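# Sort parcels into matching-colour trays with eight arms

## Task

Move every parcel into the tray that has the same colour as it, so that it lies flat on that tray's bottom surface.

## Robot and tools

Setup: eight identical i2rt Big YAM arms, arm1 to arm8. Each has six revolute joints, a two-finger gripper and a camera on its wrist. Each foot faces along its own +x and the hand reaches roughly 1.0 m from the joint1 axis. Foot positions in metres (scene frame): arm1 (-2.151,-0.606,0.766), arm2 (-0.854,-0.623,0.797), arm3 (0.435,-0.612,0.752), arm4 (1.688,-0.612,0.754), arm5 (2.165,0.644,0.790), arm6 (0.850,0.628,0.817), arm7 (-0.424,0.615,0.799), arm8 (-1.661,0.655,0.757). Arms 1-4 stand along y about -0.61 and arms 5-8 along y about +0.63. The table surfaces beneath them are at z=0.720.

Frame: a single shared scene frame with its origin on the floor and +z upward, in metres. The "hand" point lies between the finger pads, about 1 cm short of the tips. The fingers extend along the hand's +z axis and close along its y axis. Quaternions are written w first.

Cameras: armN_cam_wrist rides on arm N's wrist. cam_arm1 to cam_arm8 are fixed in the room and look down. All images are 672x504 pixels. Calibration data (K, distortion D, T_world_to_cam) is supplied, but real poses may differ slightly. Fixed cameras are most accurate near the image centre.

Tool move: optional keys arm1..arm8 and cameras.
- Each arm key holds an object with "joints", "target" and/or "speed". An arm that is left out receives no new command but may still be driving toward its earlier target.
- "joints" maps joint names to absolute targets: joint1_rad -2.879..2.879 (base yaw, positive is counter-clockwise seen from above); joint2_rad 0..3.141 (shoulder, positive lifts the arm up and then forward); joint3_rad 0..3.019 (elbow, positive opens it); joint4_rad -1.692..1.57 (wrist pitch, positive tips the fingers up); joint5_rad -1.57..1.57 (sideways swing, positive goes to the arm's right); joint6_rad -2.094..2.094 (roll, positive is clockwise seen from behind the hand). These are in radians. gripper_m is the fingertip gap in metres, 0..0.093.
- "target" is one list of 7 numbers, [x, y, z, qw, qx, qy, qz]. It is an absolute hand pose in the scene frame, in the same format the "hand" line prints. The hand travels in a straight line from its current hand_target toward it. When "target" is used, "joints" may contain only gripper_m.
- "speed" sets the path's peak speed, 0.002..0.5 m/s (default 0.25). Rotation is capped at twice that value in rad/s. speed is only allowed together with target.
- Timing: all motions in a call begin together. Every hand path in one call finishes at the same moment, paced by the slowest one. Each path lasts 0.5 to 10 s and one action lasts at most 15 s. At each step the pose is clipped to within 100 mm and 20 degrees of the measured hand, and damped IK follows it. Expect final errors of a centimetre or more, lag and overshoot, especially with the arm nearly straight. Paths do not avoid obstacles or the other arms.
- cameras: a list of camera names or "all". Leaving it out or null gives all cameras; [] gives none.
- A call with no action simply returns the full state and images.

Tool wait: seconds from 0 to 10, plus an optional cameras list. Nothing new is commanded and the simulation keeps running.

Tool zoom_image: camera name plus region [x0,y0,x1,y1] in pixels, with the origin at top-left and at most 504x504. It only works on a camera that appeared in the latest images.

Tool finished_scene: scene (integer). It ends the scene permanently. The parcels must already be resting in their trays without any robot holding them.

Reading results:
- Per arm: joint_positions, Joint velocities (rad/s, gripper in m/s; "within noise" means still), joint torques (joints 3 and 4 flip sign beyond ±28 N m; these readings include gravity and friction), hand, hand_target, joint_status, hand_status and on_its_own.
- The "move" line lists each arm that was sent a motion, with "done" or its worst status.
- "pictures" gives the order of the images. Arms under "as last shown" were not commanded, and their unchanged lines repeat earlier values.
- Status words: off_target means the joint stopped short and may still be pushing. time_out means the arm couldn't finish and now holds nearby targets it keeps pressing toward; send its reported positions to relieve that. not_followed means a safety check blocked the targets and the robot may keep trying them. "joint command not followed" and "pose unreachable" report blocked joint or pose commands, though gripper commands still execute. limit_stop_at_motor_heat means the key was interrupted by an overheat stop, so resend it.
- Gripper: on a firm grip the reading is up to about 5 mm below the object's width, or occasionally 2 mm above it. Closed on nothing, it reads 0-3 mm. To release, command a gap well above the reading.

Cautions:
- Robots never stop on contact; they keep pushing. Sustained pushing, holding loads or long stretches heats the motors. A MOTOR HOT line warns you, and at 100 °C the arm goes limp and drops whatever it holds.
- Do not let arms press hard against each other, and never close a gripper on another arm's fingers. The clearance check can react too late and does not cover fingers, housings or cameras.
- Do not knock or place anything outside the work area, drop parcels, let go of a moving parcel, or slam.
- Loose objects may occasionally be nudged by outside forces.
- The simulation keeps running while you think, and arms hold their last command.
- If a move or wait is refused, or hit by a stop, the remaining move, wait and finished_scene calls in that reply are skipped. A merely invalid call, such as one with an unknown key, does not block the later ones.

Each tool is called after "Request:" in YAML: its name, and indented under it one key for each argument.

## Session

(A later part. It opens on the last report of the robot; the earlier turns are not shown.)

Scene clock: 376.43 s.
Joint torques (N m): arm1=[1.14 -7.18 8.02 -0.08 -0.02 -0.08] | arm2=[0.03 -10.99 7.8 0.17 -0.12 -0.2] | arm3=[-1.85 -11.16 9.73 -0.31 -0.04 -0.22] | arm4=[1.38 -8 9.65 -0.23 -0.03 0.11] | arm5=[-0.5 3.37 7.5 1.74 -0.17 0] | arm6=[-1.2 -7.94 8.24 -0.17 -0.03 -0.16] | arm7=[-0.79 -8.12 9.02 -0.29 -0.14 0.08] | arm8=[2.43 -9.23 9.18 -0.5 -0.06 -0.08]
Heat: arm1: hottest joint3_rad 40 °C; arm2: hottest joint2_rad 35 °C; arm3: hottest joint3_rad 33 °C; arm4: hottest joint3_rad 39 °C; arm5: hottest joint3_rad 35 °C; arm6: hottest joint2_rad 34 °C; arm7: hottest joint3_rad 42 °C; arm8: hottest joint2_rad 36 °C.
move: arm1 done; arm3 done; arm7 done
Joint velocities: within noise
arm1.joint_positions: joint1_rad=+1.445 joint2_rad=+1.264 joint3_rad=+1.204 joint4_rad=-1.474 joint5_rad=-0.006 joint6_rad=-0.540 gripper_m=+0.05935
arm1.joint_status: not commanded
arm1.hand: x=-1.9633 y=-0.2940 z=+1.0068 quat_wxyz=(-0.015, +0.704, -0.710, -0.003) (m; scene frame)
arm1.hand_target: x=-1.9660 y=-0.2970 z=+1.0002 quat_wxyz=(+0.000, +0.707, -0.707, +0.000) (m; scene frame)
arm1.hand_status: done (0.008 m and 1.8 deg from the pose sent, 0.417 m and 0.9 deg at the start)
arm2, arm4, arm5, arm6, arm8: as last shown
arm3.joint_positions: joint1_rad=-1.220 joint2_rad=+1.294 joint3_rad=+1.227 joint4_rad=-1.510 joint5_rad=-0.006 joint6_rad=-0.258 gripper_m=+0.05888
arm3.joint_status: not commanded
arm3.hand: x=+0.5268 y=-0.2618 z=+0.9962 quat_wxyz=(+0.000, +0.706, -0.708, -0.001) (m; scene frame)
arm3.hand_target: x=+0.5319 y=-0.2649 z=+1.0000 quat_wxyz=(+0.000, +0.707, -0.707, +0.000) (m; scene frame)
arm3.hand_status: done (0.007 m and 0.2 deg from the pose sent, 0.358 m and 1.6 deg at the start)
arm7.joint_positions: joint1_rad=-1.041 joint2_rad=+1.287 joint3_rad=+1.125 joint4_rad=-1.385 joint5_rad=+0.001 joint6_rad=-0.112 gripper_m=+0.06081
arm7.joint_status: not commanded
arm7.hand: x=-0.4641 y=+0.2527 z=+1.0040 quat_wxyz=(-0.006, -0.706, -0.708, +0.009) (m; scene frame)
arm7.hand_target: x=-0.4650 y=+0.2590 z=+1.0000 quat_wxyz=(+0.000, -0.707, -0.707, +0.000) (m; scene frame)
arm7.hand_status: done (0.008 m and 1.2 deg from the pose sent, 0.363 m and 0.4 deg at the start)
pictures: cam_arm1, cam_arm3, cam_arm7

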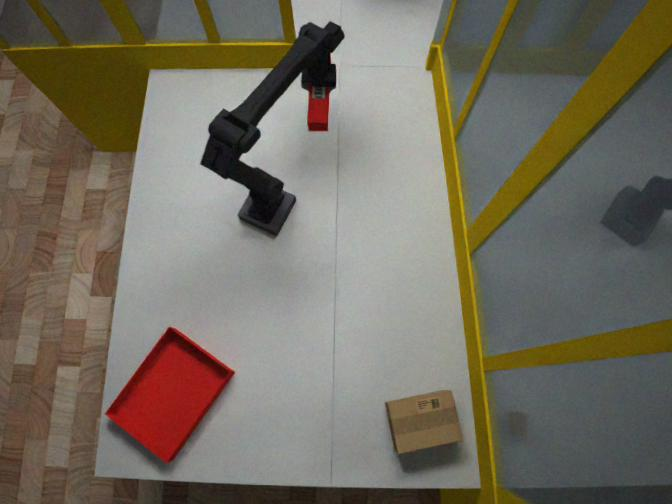

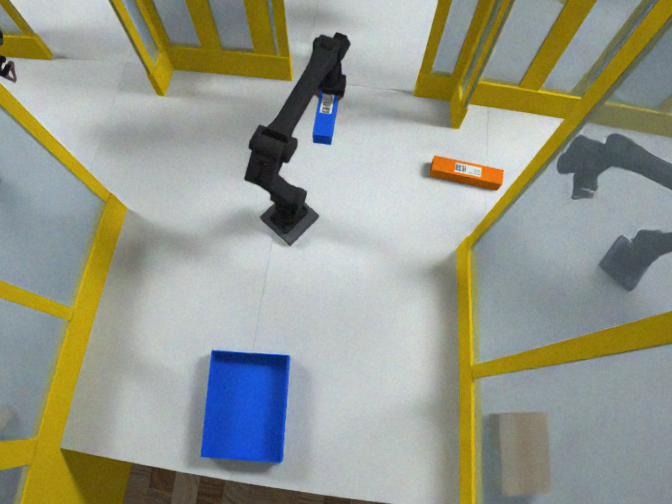

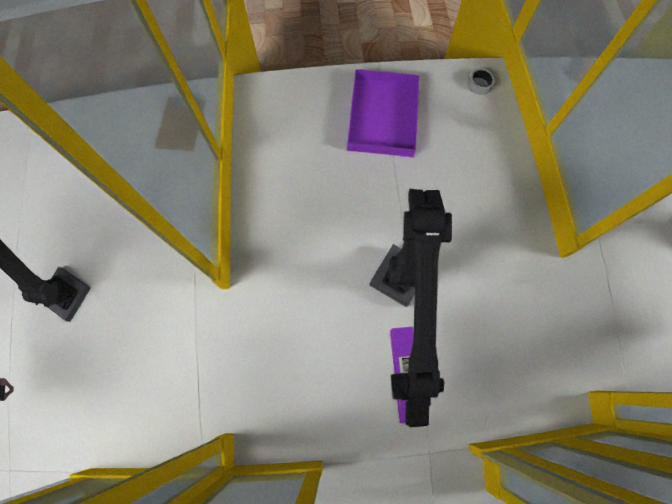

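Request:
move:
  arm1: {"joints":{"joint1_rad":-1.518,"joint6_rad":0.31}}
  arm3: {"joints":{"joint1_rad":2.114,"joint6_rad":-0.10}}
  arm7: {"joints":{"joint1_rad":2.155,"joint6_rad":0.10}}
  cameras: []

Request:
move:
  arm1: {"target":[-2.405,-1.258,0.87,0,0.9026,0.4305,0],"speed":0.35}
  arm3: {"target":[0.388,-1.306,0.87,0,0.6947,0.7193,0],"speed":0.35}
  arm7: {"target":[-0.388,1.293,0.87,0,-0.6494,0.7604,0],"speed":0.35}
  cameras: ["cam_arm1","cam_arm3","cam_arm7"]

Scene clock: 397.67 s.
Joint torques (N m): arm1=[0.56 -8.82 7.99 -0.03 0.08 0.1] | arm2=[0.03 -10.99 7.82 0.17 -0.12 -0.2] | arm3=[0.32 -12.57 9.63 -0.28 -0.06 0.11] | arm4=[1.38 -8 9.65 -0.24 -0.03 0.11] | arm5=[0.03 3.43 7.38 1.76 -0.21 0.06] | arm6=[-1.32 -7.88 8.27 -0.18 -0.04 -0.17] | arm7=[0.21 -8.76 8.94 -0.32 -0.09 0.2] | arm8=[2.02 -9.29 9.06 -0.54 -0.05 -0.09]
Heat: arm1: hottest joint3_rad 37 °C; arm2: hottest joint2_rad 34 °C; arm3: hottest joint3_rad 33 °C; arm4: hottest joint3_rad 39 °C; arm5: hottest joint3_rad 35 °C; arm6: hottest joint3_rad 34 °C; arm7: hottest joint3_rad 41 °C; arm8: hottest joint2_rad 34 °C.
move: arm1 done; arm3 done; arm7 done
Joint velocities: within noise
arm1.joint_positions: joint1_rad=-1.509 joint2_rad=+1.282 joint3_rad=+1.204 joint4_rad=-1.474 joint5_rad=-0.007 joint6_rad=+0.303 gripper_m=+0.05933
arm1.joint_status: all done
arm1.hand: x=-2.2803 y=-0.9450 z=+1.0063 quat_wxyz=(-0.014, -0.899, -0.438, +0.005) (m; scene frame)
arm1.hand_target: x=-2.2813 y=-0.9383 z=+1.0057 quat_wxyz=(-0.011, -0.903, -0.430, +0.001) (m; scene frame)
arm1.hand_status: not commanded
arm2, arm4, arm6, arm8: as last shown
arm3.joint_positions: joint1_rad=+2.103 joint2_rad=+1.310 joint3_rad=+1.227 joint4_rad=-1.510 joint5_rad=-0.006 joint6_rad=-0.115 gripper_m=+0.05879
arm3.joint_status: all done
arm3.hand: x=+0.4059 y=-0.9771 z=+0.9860 quat_wxyz=(-0.005, +0.694, +0.720, +0.014) (m; scene frame)
arm3.hand_target: x=+0.4099 y=-0.9742 z=+0.9952 quat_wxyz=(-0.001, +0.695, +0.719, +0.008) (m; scene frame)
arm3.hand_status: not commanded
arm5.joint_positions: joint1_rad=+0.633 joint2_rad=+0.625 joint3_rad=+1.427 joint4_rad=-1.371 joint5_rad=+0.001 joint6_rad=-0.010 gripper_m=+0.09397
arm5.joint_status: not commanded
arm5.hand: x=+1.9507 y=+0.5587 z=+1.3379 quat_wxyz=(+0.084, +0.863, +0.168, -0.470) (m; scene frame)
arm5.hand_target: x=+1.9535 y=+0.5578 z=+1.3505 quat_wxyz=(+0.091, +0.856, +0.165, -0.482) (m; scene frame)
arm5.hand_status: not commanded
arm7.joint_positions: joint1_rad=+2.149 joint2_rad=+1.296 joint3_rad=+1.125 joint4_rad=-1.385 joint5_rad=+0.000 joint6_rad=+0.092 gripper_m=+0.06069
arm7.joint_status: all done
arm7.hand: x=-0.4007 y=+0.9781 z=+1.0028 quat_wxyz=(-0.006, +0.651, -0.759, -0.006) (m; scene frame)
arm7.hand_target: x=-0.4034 y=+0.9714 z=+1.0019 quat_wxyz=(-0.001, +0.650, -0.760, -0.002) (m; scene frame)
arm7.hand_status: not commanded
pictures: none
No camera images: "cameras" was empty.

Scene clock: 399.93 s.
Joint torques (N m): arm1=[1.03 -20.13 12.44 -0.1 0.22 0.05] | arm2=[0.03 -10.99 7.82 0.17 -0.12 -0.2] | arm3=[0.5 -24.18 14.32 -0.35 0.02 0.11] | arm4=[1.38 -8 9.63 -0.24 -0.03 0.11] | arm5=[0.03 3.19 7.28 1.87 -0.22 0.08] | arm6=[-1.26 -7.94 8.29 -0.17 -0.03 -0.16] | arm7=[0.44 -17.14 15.08 -0.34 -0.03 0.2] | arm8=[2.43 -9.52 9.1 -0.49 -0.05 -0.09]
Heat: arm1: hottest joint3_rad 38 °C; arm2: hottest joint2_rad 33 °C; arm3: hottest joint3_rad 33 °C; arm4: hottest joint3_rad 39 °C; arm5: hottest joint3_rad 35 °C; arm6: hottest joint3_rad 34 °C; arm7: hottest joint3_rad 42 °C; arm8: hottest joint2_rad 34 °C.
move: arm1 off_target; arm3 off_target; arm7 off_target
Joint velocities: within noise
arm1.joint_positions: joint1_rad=-1.509 joint2_rad=+2.260 joint3_rad=+2.154 joint4_rad=-1.491 joint5_rad=+0.004 joint6_rad=+0.305 gripper_m=+0.05933
arm1.joint_status: not commanded
arm1.hand: x=-2.3962 y=-1.2488 z=+0.8651 quat_wxyz=(+0.005, -0.899, -0.437, -0.007) (m; scene frame)
arm1.hand_target: x=-2.4047 y=-1.2574 z=+0.8700 quat_wxyz=(-0.001, -0.903, -0.431, +0.000) (m; scene frame)
arm1.hand_status: off_target (0.014 m and 1.3 deg from the pose sent, 0.363 m and 2.0 deg at the start)
arm2, arm4, arm5, arm6, arm8: as last shown
arm3.joint_positions: joint1_rad=+2.105 joint2_rad=+2.235 joint3_rad=+2.139 joint4_rad=-1.509 joint5_rad=+0.001 joint6_rad=-0.115 gripper_m=+0.05879
arm3.joint_status: not commanded
arm3.hand: x=+0.3821 y=-1.2909 z=+0.8520 quat_wxyz=(-0.011, +0.693, +0.720, +0.017) (m; scene frame)
arm3.hand_target: x=+0.3883 y=-1.3048 z=+0.8702 quat_wxyz=(+0.001, +0.695, +0.719, +0.000) (m; scene frame)
arm3.hand_status: off_target (0.024 m and 2.3 deg from the pose sent, 0.349 m and 1.7 deg at the start)
arm7.joint_positions: joint1_rad=+2.150 joint2_rad=+2.202 joint3_rad=+1.953 joint4_rad=-1.359 joint5_rad=+0.000 joint6_rad=+0.097 gripper_m=+0.06069
arm7.joint_status: not commanded
arm7.hand: x=-0.3833 y=+1.2747 z=+0.8574 quat_wxyz=(+0.012, +0.649, -0.761, +0.012) (m; scene frame)
arm7.hand_target: x=-0.3880 y=+1.2919 z=+0.8702 quat_wxyz=(+0.000, +0.649, -0.760, -0.001) (m; scene frame)
arm7.hand_status: off_target (0.023 m and 2.0 deg from the pose sent, 0.342 m and 1.0 deg at the start)
pictures: cam_arm1, cam_arm3, cam_arm7

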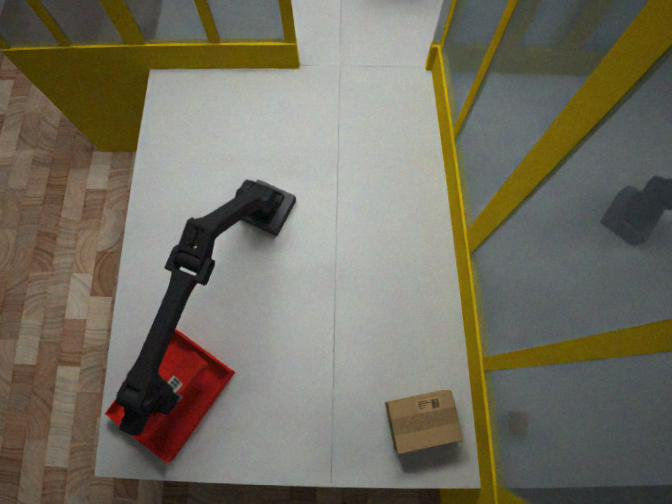

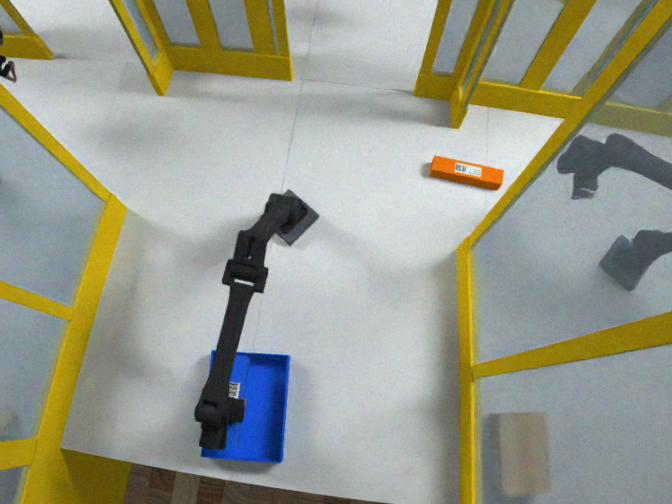

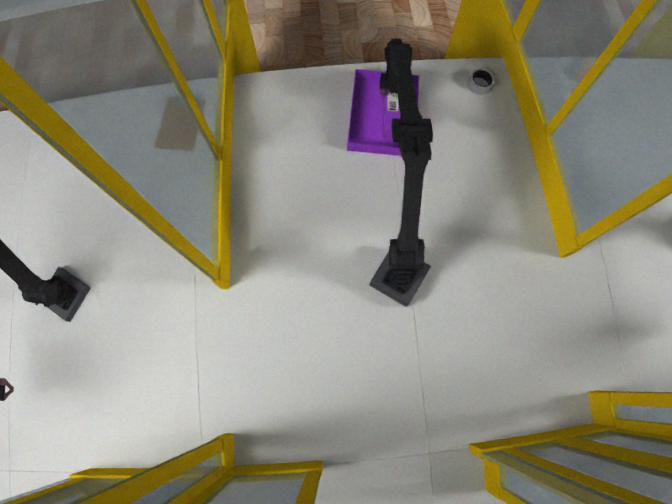

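Request:
move:
  arm1: {"target":[-2.405,-1.257,0.761,0,0.9026,0.4305,0],"speed":0.15}
  arm3: {"target":[0.396,-1.316,0.768,0,0.6947,0.7193,0],"speed":0.15}
  arm7: {"target":[-0.389,1.288,0.765,0,-0.6494,0.7604,0],"speed":0.15}
  cameras: ["cam_arm1","cam_arm3","cam_arm7"]

Scene clock: 442.93 s.
Joint torques (N m): arm1=[1.14 -21.36 8.25 0.66 0.21 0.08] | arm2=[0.03 -10.99 7.82 0.17 -0.12 -0.2] | arm3=[0.79 -25.29 9.72 0.57 0.02 0.13] | arm4=[1.44 -8 9.65 -0.24 -0.03 0.11] | arm5=[0.15 3.25 7.38 1.83 -0.19 0.07] | arm6=[-1.2 -8 8.27 -0.17 -0.03 -0.16] | arm7=[0.5 -18.02 8.92 0.57 -0.03 0.2] | arm8=[2.08 -9.64 9.13 -0.46 -0.06 -0.08]
Heat: arm1: hottest joint3_rad 43 °C; arm2: hottest joint3_rad 33 °C; arm3: hottest joint2_rad 36 °C; arm4: hottest joint3_rad 39 °C; arm5: hottest joint3_rad 36 °C; arm6: hottest joint3_rad 34 °C; arm7: hottest joint3_rad 47 °C; arm8: hottest joint3_rad 34 °C.
move: arm1 done; arm3 off_target; arm7 done
Joint velocities: within noise
arm1.joint_positions: joint1_rad=-1.509 joint2_rad=+2.340 joint3_rad=+2.041 joint4_rad=-1.281 joint5_rad=+0.004 joint6_rad=+0.305 gripper_m=+0.05933
arm1.joint_status: not commanded
arm1.hand: x=-2.3988 y=-1.2574 z=+0.7688 quat_wxyz=(-0.001, -0.899, -0.437, -0.001) (m; scene frame)
arm1.hand_target: x=-2.4049 y=-1.2569 z=+0.7612 quat_wxyz=(+0.000, -0.903, -0.431, +0.000) (m; scene frame)
arm1.hand_status: done (0.010 m and 0.8 deg from the pose sent, 0.105 m and 1.3 deg at the start)
arm2, arm4, arm5, arm6, arm8: as last shown
arm3.joint_positions: joint1_rad=+2.113 joint2_rad=+2.331 joint3_rad=+2.083 joint4_rad=-1.337 joint5_rad=+0.001 joint6_rad=-0.105 gripper_m=+0.05879
arm3.joint_status: not commanded
arm3.hand: x=+0.3867 y=-1.3088 z=+0.7655 quat_wxyz=(-0.005, +0.694, +0.720, +0.009) (m; scene frame)
arm3.hand_target: x=+0.3960 y=-1.3157 z=+0.7681 quat_wxyz=(+0.000, +0.695, +0.719, +0.000) (m; scene frame)
arm3.hand_status: off_target (0.012 m and 1.2 deg from the pose sent, 0.089 m and 2.3 deg at the start)
arm7.joint_positions: joint1_rad=+2.151 joint2_rad=+2.295 joint3_rad=+1.887 joint4_rad=-1.164 joint5_rad=+0.000 joint6_rad=+0.099 gripper_m=+0.06069
arm7.joint_status: not commanded
arm7.hand: x=-0.3831 y=+1.2875 z=+0.7728 quat_wxyz=(+0.000, +0.649, -0.761, -0.001) (m; scene frame)
arm7.hand_target: x=-0.3890 y=+1.2879 z=+0.7651 quat_wxyz=(+0.000, +0.649, -0.760, +0.000) (m; scene frame)
arm7.hand_status: done (0.010 m and 0.1 deg from the pose sent, 0.094 m and 2.0 deg at the start)
pictures: cam_arm1, cam_arm3, cam_arm7

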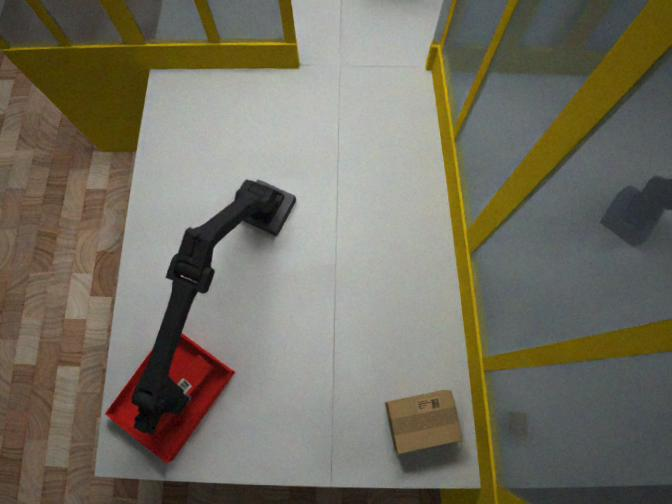

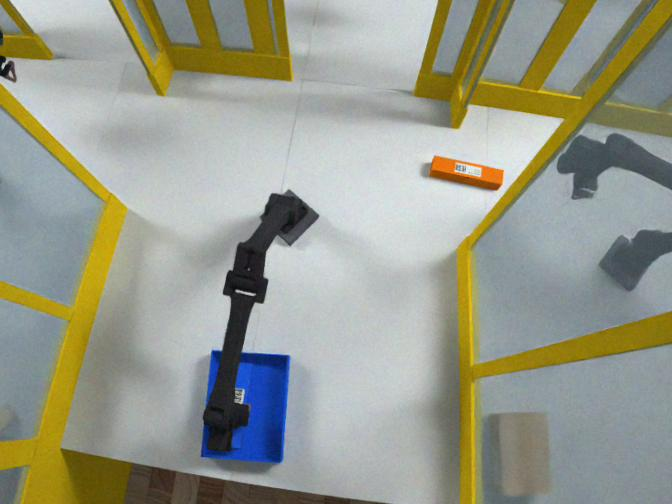

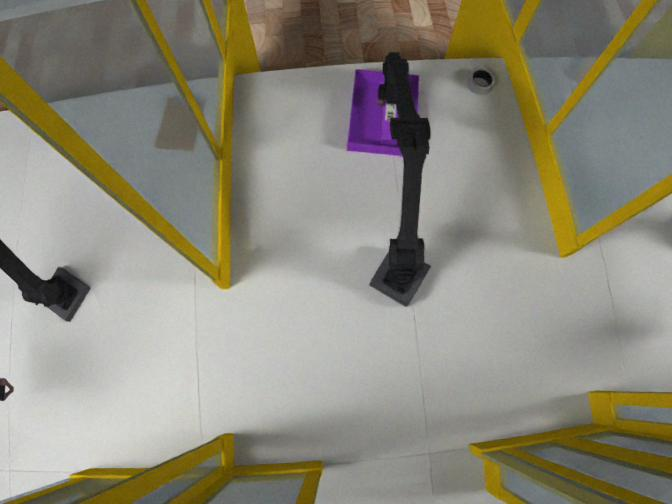

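Request:
move:
  arm1: {"joints":{"gripper_m":0.093}}
  arm3: {"joints":{"gripper_m":0.093}}
  arm7: {"joints":{"gripper_m":0.093}}
  cameras: []

Request:
move:
  arm1: {"target":[-2.399,-1.255,0.9,0,0.9026,0.4305,0],"speed":0.35}
  arm3: {"target":[0.387,-1.308,0.9,0,0.6947,0.7193,0],"speed":0.35}
  arm7: {"target":[-0.384,1.287,0.9,0,-0.6494,0.7604,0],"speed":0.35}
  cameras: []

Request:
move:
  arm1: {"target":[-2.28,-0.94,1.0,0,0.9026,0.4305,0],"speed":0.4}
  arm3: {"target":[0.41,-0.974,1.0,0,0.6947,0.7193,0],"speed":0.4}
  arm7: {"target":[-0.403,0.972,1.0,0,-0.6494,0.7604,0],"speed":0.4}
  cameras: ["cam_arm1","cam_arm3","cam_arm7"]

Request:
move:
  arm3: {"joints":{"joint1_rad":-2.14,"joint6_rad":0.39}}
  cameras: []

Request:
move:
  arm3: {"target":[1.058,-0.357,0.875,0,0,1,0],"speed":0.4}
  cameras: ["arm3_cam_wrist"]

Scene clock: 466.97 s.
Joint torques (N m): arm1=[0.91 -21.25 8.18 0.66 0.19 0.07] | arm2=[0.03 -10.99 7.82 0.16 -0.12 -0.2] | arm3=[0.67 -25.88 9.77 0.55 0.02 0.12] | arm4=[1.38 -8 9.63 -0.24 -0.03 0.11] | arm5=[-0.26 3.25 7.61 1.78 -0.2 0.05] | arm6=[-1.32 -7.88 8.28 -0.18 -0.03 -0.17] | arm7=[0.5 -18.32 8.87 0.55 -0.02 0.19] | arm8=[2.32 -9.41 9.07 -0.53 -0.06 -0.09]
Heat: arm1: hottest joint3_rad 40 °C; arm2: hottest joint3_rad 33 °C; arm3: hottest joint2_rad 37 °C; arm4: hottest joint3_rad 39 °C; arm5: hottest joint3_rad 36 °C; arm6: hottest joint3_rad 34 °C; arm7: hottest joint3_rad 43 °C; arm8: hottest joint3_rad 34 °C.
move: arm1 done; arm3 done; arm7 done
Joint velocities: within noise
arm1.joint_positions: joint1_rad=-1.509 joint2_rad=+2.340 joint3_rad=+2.041 joint4_rad=-1.281 joint5_rad=+0.004 joint6_rad=+0.305 gripper_m=+0.09282
arm1.joint_status: all done
arm1.hand: x=-2.3988 y=-1.2574 z=+0.7688 quat_wxyz=(-0.001, -0.899, -0.437, -0.001) (m; scene frame)
arm1.hand_target: x=-2.4048 y=-1.2569 z=+0.7612 quat_wxyz=(+0.000, -0.903, -0.431, +0.000) (m; scene frame)
arm1.hand_status: not commanded
arm2, arm4, arm5, arm6, arm8: as last shown
arm3.joint_positions: joint1_rad=+2.113 joint2_rad=+2.331 joint3_rad=+2.083 joint4_rad=-1.337 joint5_rad=+0.001 joint6_rad=-0.104 gripper_m=+0.09290
arm3.joint_status: all done
arm3.hand: x=+0.3867 y=-1.3088 z=+0.7655 quat_wxyz=(-0.005, +0.694, +0.720, +0.009) (m; scene frame)
arm3.hand_target: x=+0.3960 y=-1.3157 z=+0.7681 quat_wxyz=(+0.000, +0.695, +0.719, +0.000) (m; scene frame)
arm3.hand_status: not commanded
arm7.joint_positions: joint1_rad=+2.151 joint2_rad=+2.295 joint3_rad=+1.887 joint4_rad=-1.164 joint5_rad=+0.000 joint6_rad=+0.099 gripper_m=+0.09288
arm7.joint_status: all done
arm7.hand: x=-0.3831 y=+1.2875 z=+0.7728 quat_wxyz=(+0.000, +0.649, -0.761, -0.001) (m; scene frame)
arm7.hand_target: x=-0.3890 y=+1.2879 z=+0.7651 quat_wxyz=(+0.000, +0.649, -0.760, +0.000) (m; scene frame)
arm7.hand_status: not commanded
pictures: none
No camera images: "cameras" was empty.

Scene clock: 468.53 s.
Joint torques (N m): arm1=[1.49 -19.72 11.92 -0.25 0.17 0.07] | arm2=[0.03 -10.99 7.82 0.16 -0.12 -0.2] | arm3=[-0.32 -25.11 14.19 -0.57 0.01 -0.01] | arm4=[1.44 -8.06 9.63 -0.24 -0.03 0.11] | arm5=[-0.21 3.49 7.3 1.8 -0.22 0.02] | arm6=[-1.26 -7.88 8.27 -0.17 -0.04 -0.16] | arm7=[-0.26 -17.08 14.32 -0.35 -0.02 0.12] | arm8=[2.02 -9.29 9.09 -0.54 -0.07 -0.09]
Heat: arm1: hottest joint3_rad 40 °C; arm2: hottest joint3_rad 33 °C; arm3: hottest joint2_rad 37 °C; arm4: hottest joint3_rad 39 °C; arm5: hottest joint3_rad 36 °C; arm6: hottest joint3_rad 34 °C; arm7: hottest joint3_rad 44 °C; arm8: hottest joint3_rad 34 °C.
move: arm1 done; arm3 off_target; arm7 off_target
Joint velocities: within noise
arm1.joint_positions: joint1_rad=-1.509 joint2_rad=+2.238 joint3_rad=+2.203 joint4_rad=-1.552 joint5_rad=+0.004 joint6_rad=+0.312 gripper_m=+0.09289
arm1.joint_status: not commanded
arm1.hand: x=-2.3959 y=-1.2471 z=+0.8982 quat_wxyz=(+0.002, -0.901, -0.434, -0.004) (m; scene frame)
arm1.hand_target: x=-2.3988 y=-1.2547 z=+0.9000 quat_wxyz=(+0.000, -0.903, -0.431, +0.000) (m; scene frame)
arm1.hand_status: done (0.009 m and 0.7 deg from the pose sent, 0.131 m and 0.8 deg at the start; pose on its path clipped on 1 of 47 steps)
arm2.joint_positions: joint1_rad=-1.437 joint2_rad=+1.297 joint3_rad=+1.126 joint4_rad=-1.390 joint5_rad=+0.002 joint6_rad=-0.515 gripper_m=+0.09292
arm2.joint_status: not commanded
arm2.hand: x=-0.6706 y=-0.3093 z=+1.0000 quat_wxyz=(-0.005, +0.703, -0.711, -0.001) (m; scene frame)
arm2.hand_target: x=-0.6720 y=-0.3130 z=+0.9999 quat_wxyz=(+0.000, +0.707, -0.707, +0.000) (m; scene frame)
arm2.hand_status: not commanded
arm3.joint_positions: joint1_rad=+2.113 joint2_rad=+2.252 joint3_rad=+2.233 joint4_rad=-1.594 joint5_rad=+0.001 joint6_rad=-0.104 gripper_m=+0.09297
arm3.joint_status: not commanded
arm3.hand: x=+0.3870 y=-1.2954 z=+0.8762 quat_wxyz=(-0.014, +0.694, +0.719, +0.020) (m; scene frame)
arm3.hand_target: x=+0.3871 y=-1.3067 z=+0.9001 quat_wxyz=(+0.000, +0.695, +0.719, +0.000) (m; scene frame)
arm3.hand_status: off_target (0.027 m and 2.8 deg from the pose sent, 0.134 m and 1.2 deg at the start; pose on its path clipped on 9 of 47 steps)
arm4.joint_positions: joint1_rad=+1.817 joint2_rad=+1.294 joint3_rad=+1.236 joint4_rad=-1.505 joint5_rad=+0.012 joint6_rad=-0.365 gripper_m=+0.09290
arm4.joint_status: not commanded
arm4.hand: x=+1.3497 y=-0.4733 z=+1.0015 quat_wxyz=(-0.002, +1.000, -0.004, -0.007) (m; scene frame)
arm4.hand_target: x=+1.3531 y=-0.4798 z=+1.0001 quat_wxyz=(+0.000, +1.000, +0.000, +0.000) (m; scene frame)
arm4.hand_status: not commanded
arm5: as last shown
arm6.joint_positions: joint1_rad=-1.323 joint2_rad=+1.319 joint3_rad=+1.077 joint4_rad=-1.337 joint5_rad=+0.001 joint6_rad=-0.371 gripper_m=+0.09287
arm6.joint_status: not commanded
arm6.hand: x=+0.7189 y=+0.2908 z=+0.9940 quat_wxyz=(+0.002, -0.707, -0.707, -0.003) (m; scene frame)
arm6.hand_target: x=+0.7171 y=+0.2941 z=+0.9999 quat_wxyz=(+0.000, -0.707, -0.707, +0.000) (m; scene frame)
arm6.hand_status: not commanded
arm7.joint_positions: joint1_rad=+2.151 joint2_rad=+2.169 joint3_rad=+1.985 joint4_rad=-1.415 joint5_rad=+0.000 joint6_rad=+0.099 gripper_m=+0.09294
arm7.joint_status: not commanded
arm7.hand: x=-0.3839 y=+1.2732 z=+0.8901 quat_wxyz=(+0.009, +0.649, -0.761, +0.009) (m; scene frame)
arm7.hand_target: x=-0.3841 y=+1.2863 z=+0.9001 quat_wxyz=(+0.000, +0.649, -0.760, +0.000) (m; scene frame)
arm7.hand_status: off_target (0.017 m and 1.5 deg from the pose sent, 0.127 m and 0.1 deg at the start; pose on its path clipped on 3 of 47 steps)
arm8.joint_positions: joint1_rad=+0.409 joint2_rad=+1.290 joint3_rad=+1.223 joint4_rad=-1.497 joint5_rad=-0.001 joint6_rad=-0.188 gripper_m=+0.09292
arm8.joint_status: not commanded
arm8.hand: x=-1.7329 y=+0.2977 z=+0.9997 quat_wxyz=(-0.003, -0.710, -0.704, +0.003) (m; scene frame)
arm8.hand_target: x=-1.7311 y=+0.3020 z=+1.0000 quat_wxyz=(+0.000, -0.707, -0.707, +0.000) (m; scene frame)
arm8.hand_status: not commanded
pictures: none
No camera images: "cameras" was empty.

Scene clock: 470.37 s.
Joint torques (N m): arm1=[1.61 -7.59 7.88 -0.1 0.22 0.05] | arm2=[0.03 -10.99 7.82 0.17 -0.12 -0.2] | arm3=[-0.15 -11.34 9.31 -0.24 0.02 0.03] | arm4=[1.44 -8 9.65 -0.25 -0.03 0.11] | arm5=[-0.26 3.19 7.53 1.81 -0.18 0.04] | arm6=[-1.26 -7.88 8.27 -0.16 -0.03 -0.16] | arm7=[-0.15 -8.23 8.87 -0.27 -0.02 0.14] | arm8=[1.9 -9.23 9.13 -0.54 -0.06 -0.08]
Heat: arm1: hottest joint3_rad 40 °C; arm2: hottest joint3_rad 33 °C; arm3: hottest joint2_rad 37 °C; arm4: hottest joint3_rad 39 °C; arm5: hottest joint3_rad 36 °C; arm6: hottest joint3_rad 34 °C; arm7: hottest joint3_rad 44 °C; arm8: hottest joint3_rad 34 °C.
move: arm1 done; arm3 done; arm7 done
Joint velocities: within noise
arm1.joint_positions: joint1_rad=-1.509 joint2_rad=+1.281 joint3_rad=+1.203 joint4_rad=-1.473 joint5_rad=+0.004 joint6_rad=+0.314 gripper_m=+0.09289
arm1.joint_status: not commanded
arm1.hand: x=-2.2821 y=-0.9442 z=+1.0064 quat_wxyz=(-0.011, -0.901, -0.433, +0.009) (m; scene frame)
arm1.hand_target: x=-2.2799 y=-0.9400 z=+1.0001 quat_wxyz=(+0.000, -0.903, -0.431, +0.000) (m; scene frame)
arm1.hand_status: done (0.008 m and 1.7 deg from the pose sent, 0.344 m and 0.7 deg at the start)
arm2, arm4, arm5, arm6, arm8: as last shown
arm3.joint_positions: joint1_rad=+2.113 joint2_rad=+1.287 joint3_rad=+1.236 joint4_rad=-1.510 joint5_rad=+0.002 joint6_rad=-0.104 gripper_m=+0.09297
arm3.joint_status: not commanded
arm3.hand: x=+0.4082 y=-0.9769 z=+0.9971 quat_wxyz=(+0.002, +0.694, +0.720, +0.000) (m; scene frame)
arm3.hand_target: x=+0.4099 y=-0.9740 z=+1.0000 quat_wxyz=(+0.000, +0.695, +0.719, +0.000) (m; scene frame)
arm3.hand_status: done (0.005 m and 0.3 deg from the pose sent, 0.345 m and 2.8 deg at the start)
arm7.joint_positions: joint1_rad=+2.151 joint2_rad=+1.295 joint3_rad=+1.127 joint4_rad=-1.385 joint5_rad=+0.000 joint6_rad=+0.099 gripper_m=+0.09294
arm7.joint_status: not commanded
arm7.hand: x=-0.4014 y=+0.9785 z=+1.0038 quat_wxyz=(-0.007, +0.649, -0.761, -0.007) (m; scene frame)
arm7.hand_target: x=-0.4030 y=+0.9721 z=+1.0001 quat_wxyz=(+0.000, +0.649, -0.760, +0.000) (m; scene frame)
arm7.hand_status: done (0.008 m and 1.1 deg from the pose sent, 0.321 m and 1.5 deg at the start)
pictures: cam_arm1, cam_arm3, cam_arm7

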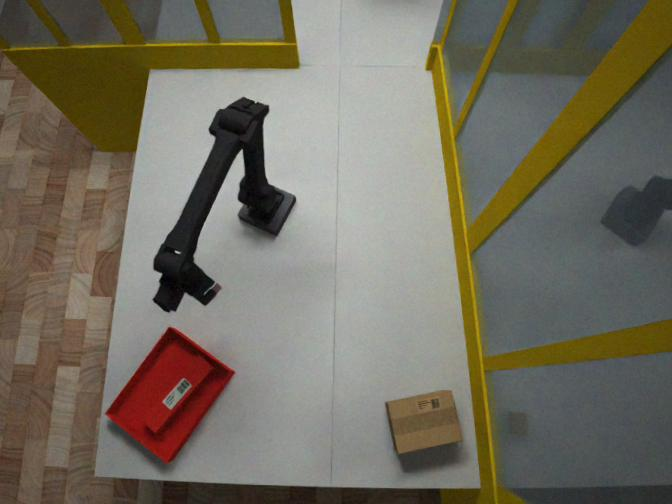

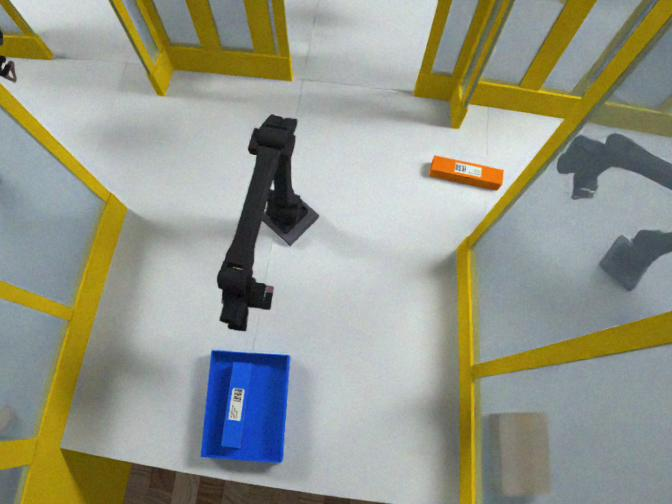

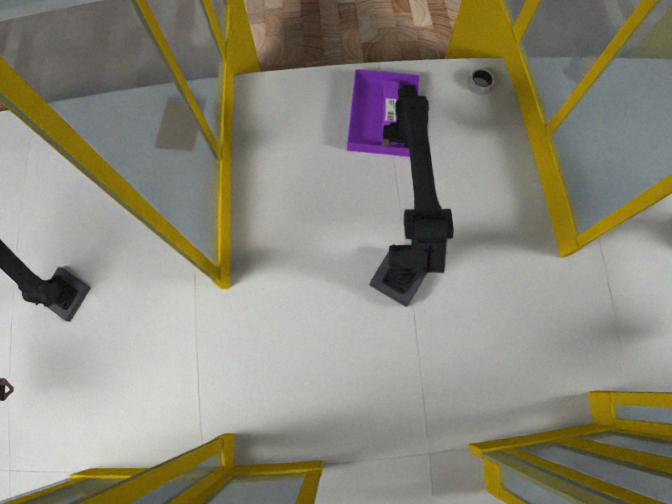

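Scene clock: 473.20 s.
Joint torques (N m): arm1=[1.38 -7.65 7.87 -0.18 0.23 0.08] | arm2=[0.03 -10.99 7.82 0.17 -0.12 -0.2] | arm3=[-1.44 -12.63 9.25 -0.25 -0.03 0.12] | arm4=[1.44 -8 9.65 -0.24 -0.03 0.11] | arm5=[-0.15 3.25 7.46 1.77 -0.14 0.04] | arm6=[-1.26 -7.88 8.27 -0.17 -0.04 -0.16] | arm7=[0.03 -8.23 8.87 -0.25 -0.02 0.14] | arm8=[2.02 -9.58 9.16 -0.54 -0.06 -0.08]
Heat: arm1: hottest joint3_rad 40 °C; arm2: hottest joint3_rad 33 °C; arm3: hottest joint2_rad 36 °C; arm4: hottest joint3_rad 39 °C; arm5: hottest joint3_rad 36 °C; arm6: hottest joint3_rad 34 °C; arm7: hottest joint3_rad 44 °C; arm8: hottest joint3_rad 34 °C.
move: arm3 done
Joint velocities: within noise
arm1, arm2, arm4, arm5, arm6, arm7, arm8: as last shown
arm3.joint_positions: joint1_rad=-2.129 joint2_rad=+1.304 joint3_rad=+1.236 joint4_rad=-1.511 joint5_rad=+0.004 joint6_rad=+0.375 gripper_m=+0.09306
arm3.joint_status: all done
arm3.hand: x=+0.7717 y=-0.4706 z=+0.9961 quat_wxyz=(+0.000, +0.014, -1.000, +0.001) (m; scene frame)
arm3.hand_target: x=+0.7687 y=-0.4766 z=+1.0049 quat_wxyz=(-0.007, +0.001, -1.000, -0.002) (m; scene frame)
arm3.hand_status: not commanded
pictures: none
No camera images: "cameras" was empty.

Scene clock: 475.23 s.
Joint torques (N m): arm1=[1.61 -7.59 7.95 -0.06 0.21 0.07] | arm2=[0.03 -10.99 7.8 0.17 -0.12 -0.2] | arm3=[-1.55 -23.06 14.04 -0.32 -0.11 0.13] | arm4=[1.44 -8 9.63 -0.23 -0.03 0.11] | arm5=[-0.56 3.43 7.47 1.69 -0.2 0.03] | arm6=[-1.32 -7.88 8.28 -0.16 -0.04 -0.16] | arm7=[-0.15 -8.23 8.9 -0.29 -0.01 0.13] | arm8=[2.2 -9.47 9.13 -0.58 -0.05 -0.08]
Heat: arm1: hottest joint3_rad 39 °C; arm2: hottest joint3_rad 33 °C; arm3: hottest joint2_rad 36 °C; arm4: hottest joint3_rad 39 °C; arm5: hottest joint3_rad 36 °C; arm6: hottest joint3_rad 34 °C; arm7: hottest joint3_rad 44 °C; arm8: hottest joint3_rad 34 °C.
move: arm3 off_target
Joint velocities: within noise
arm1, arm2, arm4, arm5, arm6, arm7, arm8: as last shown
arm3.joint_positions: joint1_rad=-2.129 joint2_rad=+2.170 joint3_rad=+2.023 joint4_rad=-1.466 joint5_rad=+0.004 joint6_rad=+0.375 gripper_m=+0.09306
arm3.joint_status: not commanded
arm3.hand: x=+1.0415 y=-0.3553 z=+0.8598 quat_wxyz=(+0.016, +0.014, -1.000, +0.007) (m; scene frame)
arm3.hand_target: x=+1.0570 y=-0.3574 z=+0.8752 quat_wxyz=(-0.001, +0.000, -1.000, +0.000) (m; scene frame)
arm3.hand_status: off_target (0.023 m and 2.6 deg from the pose sent, 0.331 m and 1.6 deg at the start; pose on its path clipped on 4 of 61 steps)
pictures: arm3_cam_wrist
camera_calibration:
arm3_cam_wrist: T_world_to_cam=[[0.0234984, -0.999456, 0.023145, -0.40069], [-0.794195, -0.00460087, 0.607645, 0.308942], [-0.607208, -0.0326603, -0.793871, 1.42732], [0, 0, 0, 1]] pos_world=[1.12145, -0.352434, 0.954653]

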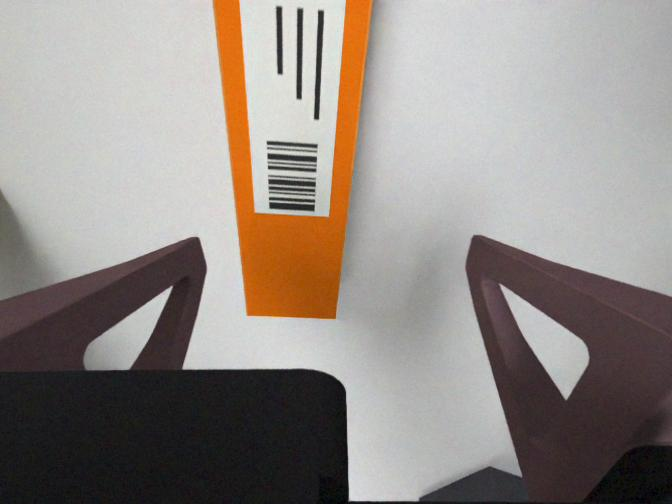

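Request:
move:
  arm3: {"target":[1.064,-0.335,0.766,0,0,1,0],"speed":0.2}
  cameras: ["arm3_cam_wrist"]

Scene clock: 527.13 s.
Joint torques (N m): arm1=[1.73 -7.53 7.87 -0.12 0.21 0.08] | arm2=[0.03 -10.99 7.82 0.16 -0.12 -0.2] | arm3=[0.56 -25.35 9.65 0.55 -0.14 0.13] | arm4=[1.44 -8 9.63 -0.24 -0.03 0.11] | arm5=[-0.38 2.9 7.53 1.85 -0.19 0.05] | arm6=[-1.2 -7.94 8.27 -0.17 -0.03 -0.16] | arm7=[0.03 -8.35 8.85 -0.23 -0.02 0.14] | arm8=[2.08 -9.35 9.18 -0.5 -0.06 -0.09]
Heat: arm1: hottest joint3_rad 35 °C; arm2: hottest joint3_rad 34 °C; arm3: hottest joint3_rad 37 °C; arm4: hottest joint3_rad 39 °C; arm5: hottest joint3_rad 36 °C; arm6: hottest joint3_rad 34 °C; arm7: hottest joint3_rad 43 °C; arm8: hottest joint3_rad 34 °C.
move: arm3 off_target
Joint velocities: within noise
arm1, arm2, arm4, arm6, arm7, arm8: as last shown
arm3.joint_positions: joint1_rad=-2.129 joint2_rad=+2.302 joint3_rad=+1.981 joint4_rad=-1.289 joint5_rad=+0.004 joint6_rad=+0.399 gripper_m=+0.09306
arm3.joint_status: not commanded
arm3.hand: x=+1.0596 y=-0.3473 z=+0.7573 quat_wxyz=(+0.015, +0.002, -1.000, +0.007) (m; scene frame)
arm3.hand_target: x=+1.0637 y=-0.3350 z=+0.7662 quat_wxyz=(+0.000, +0.000, -1.000, +0.000) (m; scene frame)
arm3.hand_status: off_target (0.016 m and 1.9 deg from the pose sent, 0.099 m and 2.6 deg at the start)
arm5.joint_positions: joint1_rad=+0.633 joint2_rad=+0.625 joint3_rad=+1.427 joint4_rad=-1.371 joint5_rad=+0.001 joint6_rad=-0.010 gripper_m=+0.09397
arm5.joint_status: not commanded
arm5.hand: x=+1.9507 y=+0.5587 z=+1.3379 quat_wxyz=(+0.084, +0.863, +0.168, -0.470) (m; scene frame)
arm5.hand_target: x=+1.9535 y=+0.5578 z=+1.3505 quat_wxyz=(+0.091, +0.856, +0.165, -0.482) (m; scene frame)
arm5.hand_status: not commanded
pictures: arm3_cam_wrist
camera_calibration:
arm3_cam_wrist: T_world_to_cam=[[-0.00134404, -0.999737, 0.0229067, -0.364254], [-0.795774, 0.0149414, 0.60541, 0.395755], [-0.605593, -0.0174148, -0.795584, 1.36215], [0, 0, 0, 1]] pos_world=[1.13935, -0.34635, 0.852455]

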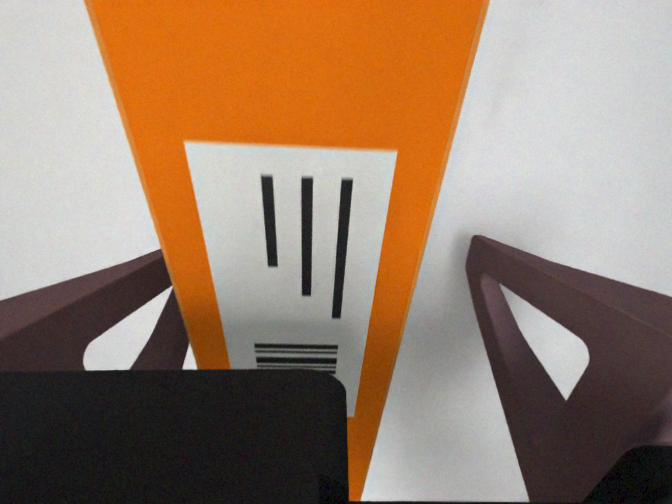

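Request:
move:
  arm3: {"joints":{"gripper_m":0.042}}
  cameras: []

Request:
move:
  arm3: {"target":[0.769,-0.476,1.0,0,0,1,0],"speed":0.4}
  cameras: []

Request:
move:
  arm3: {"joints":{"joint1_rad":-1.22,"joint6_rad":-0.26}}
  cameras: []

Request:
move:
  arm3: {"target":[0.605,0.0,0.83,0,-0.707,0.707,0],"speed":0.35}
  cameras: ["arm3_cam_wrist"]

Scene clock: 535.50 s.
Joint torques (N m): arm1=[1.79 -7.06 7.94 -0.02 0.2 0.09] | arm2=[0.03 -10.99 7.8 0.16 -0.12 -0.2] | arm3=[0.62 -25.23 9.83 0.53 -0.13 0.13] | arm4=[1.38 -8.06 9.65 -0.24 -0.03 0.11] | arm5=[-0.32 2.96 7.43 1.81 -0.18 0.04] | arm6=[-1.26 -7.88 8.28 -0.17 -0.04 -0.16] | arm7=[0.03 -8.06 8.87 -0.25 -0.01 0.13] | arm8=[2.26 -9.35 9.17 -0.51 -0.06 -0.07]
Heat: arm1: hottest joint3_rad 35 °C; arm2: hottest joint3_rad 34 °C; arm3: hottest joint3_rad 36 °C; arm4: hottest joint3_rad 39 °C; arm5: hottest joint3_rad 36 °C; arm6: hottest joint3_rad 34 °C; arm7: hottest joint3_rad 43 °C; arm8: hottest joint3_rad 34 °C.
move: arm3 off_target
Joint velocities: within noise
arm1, arm2, arm4, arm5, arm6, arm7, arm8: as last shown
arm3.joint_positions: joint1_rad=-2.129 joint2_rad=+2.302 joint3_rad=+1.981 joint4_rad=-1.289 joint5_rad=+0.004 joint6_rad=+0.400 gripper_m=+0.05908
arm3.joint_status: gripper_m off_target (ended at +0.05911, target +0.04200)
arm3.hand: x=+1.0596 y=-0.3473 z=+0.7573 quat_wxyz=(+0.015, +0.001, -1.000, +0.007) (m; scene frame)
arm3.hand_target: x=+1.0638 y=-0.3351 z=+0.7662 quat_wxyz=(+0.000, +0.000, -1.000, +0.000) (m; scene frame)
arm3.hand_status: not commanded
pictures: none
No camera images: "cameras" was empty.

Scene clock: 537.37 s.
Joint torques (N m): arm1=[1.73 -7.47 7.97 -0.03 0.21 0.08] | arm2=[0.03 -10.99 7.8 0.17 -0.12 -0.2] | arm3=[-1.55 -10.75 9.47 -0.21 -0.1 -0.13] | arm4=[1.38 -8 9.65 -0.24 -0.04 0.11] | arm5=[-0.26 3.02 7.5 1.87 -0.19 0.05] | arm6=[-1.26 -7.94 8.28 -0.16 -0.04 -0.16] | arm7=[0.09 -8.23 8.88 -0.2 -0.02 0.14] | arm8=[2.2 -9.35 9.11 -0.46 -0.05 -0.1]
Heat: arm1: hottest joint3_rad 35 °C; arm2: hottest joint3_rad 34 °C; arm3: hottest joint3_rad 36 °C; arm4: hottest joint3_rad 39 °C; arm5: hottest joint3_rad 36 °C; arm6: hottest joint3_rad 34 °C; arm7: hottest joint3_rad 43 °C; arm8: hottest joint3_rad 34 °C.
move: arm3 done
Joint velocities: within noise
arm1, arm2, arm4, arm5, arm6, arm7, arm8: as last shown
arm3.joint_positions: joint1_rad=-2.129 joint2_rad=+1.293 joint3_rad=+1.231 joint4_rad=-1.510 joint5_rad=+0.004 joint6_rad=+0.400 gripper_m=+0.05908
arm3.joint_status: not commanded
arm3.hand: x=+0.7694 y=-0.4716 z=+0.9982 quat_wxyz=(-0.003, +0.001, -1.000, -0.001) (m; scene frame)
arm3.hand_target: x=+0.7690 y=-0.4759 z=+1.0000 quat_wxyz=(+0.000, +0.000, -1.000, +0.000) (m; scene frame)
arm3.hand_status: done (0.005 m and 0.4 deg from the pose sent, 0.400 m and 1.9 deg at the start; pose on its path clipped on 12 of 56 steps)
pictures: none
No camera images: "cameras" was empty.

Scene clock: 538.93 s.
Joint torques (N m): arm1=[1.44 -7.65 7.82 -0.05 0.19 0.06] | arm2=[0.03 -10.99 7.82 0.16 -0.12 -0.2] | arm3=[0.38 -10.99 9.5 -0.21 -0.12 -0.22] | arm4=[1.44 -8 9.63 -0.24 -0.03 0.11] | arm5=[-0.5 2.84 7.54 1.77 -0.19 0.04] | arm6=[-1.26 -7.94 8.25 -0.13 -0.03 -0.16] | arm7=[0.03 -8.23 8.87 -0.25 -0.02 0.13] | arm8=[2.08 -9.52 9.17 -0.51 -0.06 -0.08]
Heat: arm1: hottest joint3_rad 35 °C; arm2: hottest joint3_rad 34 °C; arm3: hottest joint2_rad 35 °C; arm4: hottest joint3_rad 39 °C; arm5: hottest joint3_rad 36 °C; arm6: hottest joint3_rad 34 °C; arm7: hottest joint3_rad 42 °C; arm8: hottest joint3_rad 34 °C.
move: arm3 done
Joint velocities: within noise
arm1, arm2, arm4, arm5, arm6, arm7, arm8: as last shown
arm3.joint_positions: joint1_rad=-1.232 joint2_rad=+1.293 joint3_rad=+1.231 joint4_rad=-1.510 joint5_rad=+0.003 joint6_rad=-0.244 gripper_m=+0.05918
arm3.joint_status: all done
arm3.hand: x=+0.5325 y=-0.2627 z=+0.9981 quat_wxyz=(-0.004, +0.697, -0.717, +0.001) (m; scene frame)
arm3.hand_target: x=+0.5279 y=-0.2635 z=+0.9999 quat_wxyz=(-0.002, +0.707, -0.707, +0.003) (m; scene frame)
arm3.hand_status: not commanded
pictures: none
No camera images: "cameras" was empty.

Scene clock: 540.90 s.
Joint torques (N m): arm1=[1.38 -7.41 7.83 -0.02 0.22 0.06] | arm2=[0.03 -10.99 7.82 0.16 -0.12 -0.2] | arm3=[-0.67 -22.53 13.56 -0.51 -0.28 -0.22] | arm4=[1.44 -8.06 9.65 -0.24 -0.03 0.11] | arm5=[-0.32 3.19 7.38 1.99 -0.15 0.03] | arm6=[-1.26 -7.94 8.28 -0.17 -0.03 -0.16] | arm7=[-0.03 -8.23 8.85 -0.28 -0.03 0.14] | arm8=[2.2 -9.47 9.16 -0.57 -0.05 -0.09]
Heat: arm1: hottest joint3_rad 35 °C; arm2: hottest joint3_rad 34 °C; arm3: hottest joint2_rad 35 °C; arm4: hottest joint3_rad 39 °C; arm5: hottest joint3_rad 36 °C; arm6: hottest joint3_rad 34 °C; arm7: hottest joint3_rad 42 °C; arm8: hottest joint3_rad 34 °C.
move: arm3 off_target
Joint velocities: within noise
arm1, arm5, arm7: as last shown
arm2.joint_positions: joint1_rad=-1.437 joint2_rad=+1.297 joint3_rad=+1.126 joint4_rad=-1.390 joint5_rad=+0.002 joint6_rad=-0.515 gripper_m=+0.09292
arm2.joint_status: not commanded
arm2.hand: x=-0.6706 y=-0.3093 z=+1.0000 quat_wxyz=(-0.005, +0.703, -0.711, -0.001) (m; scene frame)
arm2.hand_target: x=-0.6720 y=-0.3130 z=+0.9999 quat_wxyz=(+0.000, +0.707, -0.707, +0.000) (m; scene frame)
arm2.hand_status: not commanded
arm3.joint_positions: joint1_rad=-1.232 joint2_rad=+2.092 joint3_rad=+1.754 joint4_rad=-1.285 joint5_rad=+0.001 joint6_rad=-0.255 gripper_m=+0.05918
arm3.joint_status: not commanded
arm3.hand: x=+0.6010 y=-0.0181 z=+0.8091 quat_wxyz=(+0.018, +0.701, -0.713, +0.013) (m; scene frame)
arm3.hand_target: x=+0.6047 y=-0.0011 z=+0.8304 quat_wxyz=(-0.001, +0.707, -0.707, +0.000) (m; scene frame)
arm3.hand_status: off_target (0.028 m and 2.8 deg from the pose sent, 0.320 m and 1.7 deg at the start)
arm4.joint_positions: joint1_rad=+1.817 joint2_rad=+1.294 joint3_rad=+1.236 joint4_rad=-1.505 joint5_rad=+0.012 joint6_rad=-0.365 gripper_m=+0.09290
arm4.joint_status: not commanded
arm4.hand: x=+1.3497 y=-0.4733 z=+1.0015 quat_wxyz=(-0.002, +1.000, -0.004, -0.007) (m; scene frame)
arm4.hand_target: x=+1.3531 y=-0.4798 z=+1.0001 quat_wxyz=(+0.000, +1.000, +0.000, +0.000) (m; scene frame)
arm4.hand_status: not commanded
arm6.joint_positions: joint1_rad=-1.323 joint2_rad=+1.319 joint3_rad=+1.077 joint4_rad=-1.337 joint5_rad=+0.001 joint6_rad=-0.371 gripper_m=+0.09287
arm6.joint_status: not commanded
arm6.hand: x=+0.7189 y=+0.2908 z=+0.9940 quat_wxyz=(+0.002, -0.707, -0.707, -0.003) (m; scene frame)
arm6.hand_target: x=+0.7171 y=+0.2941 z=+0.9999 quat_wxyz=(+0.000, -0.707, -0.707, +0.000) (m; scene frame)
arm6.hand_status: not commanded
arm8.joint_positions: joint1_rad=+0.409 joint2_rad=+1.290 joint3_rad=+1.223 joint4_rad=-1.497 joint5_rad=-0.001 joint6_rad=-0.188 gripper_m=+0.09292
arm8.joint_status: not commanded
arm8.hand: x=-1.7329 y=+0.2977 z=+0.9997 quat_wxyz=(-0.003, -0.710, -0.704, +0.003) (m; scene frame)
arm8.hand_target: x=-1.7311 y=+0.3020 z=+1.0000 quat_wxyz=(+0.000, -0.707, -0.707, +0.000) (m; scene frame)
arm8.hand_status: not commanded
pictures: arm3_cam_wrist
camera_calibration:
arm3_cam_wrist: T_world_to_cam=[[0.999774, -0.021106, 0.0026248, -0.604457], [-0.0182167, -0.786073, 0.617865, -0.497331], [-0.0109774, -0.617773, -0.786279, 0.755672], [0, 0, 0, 1]] pos_world=[0.603556, 0.0631387, 0.90304]

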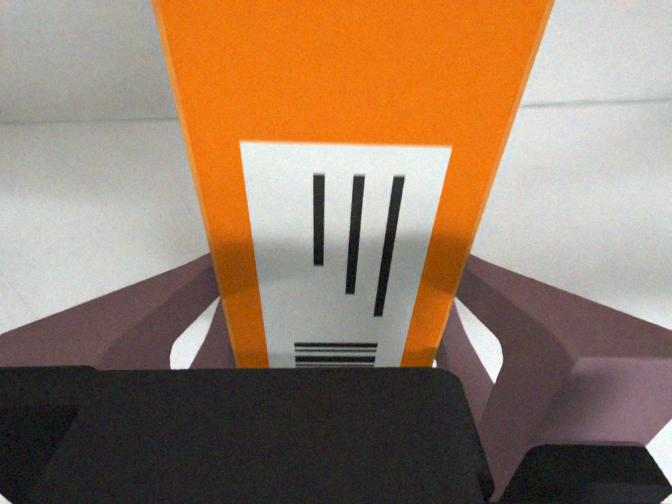

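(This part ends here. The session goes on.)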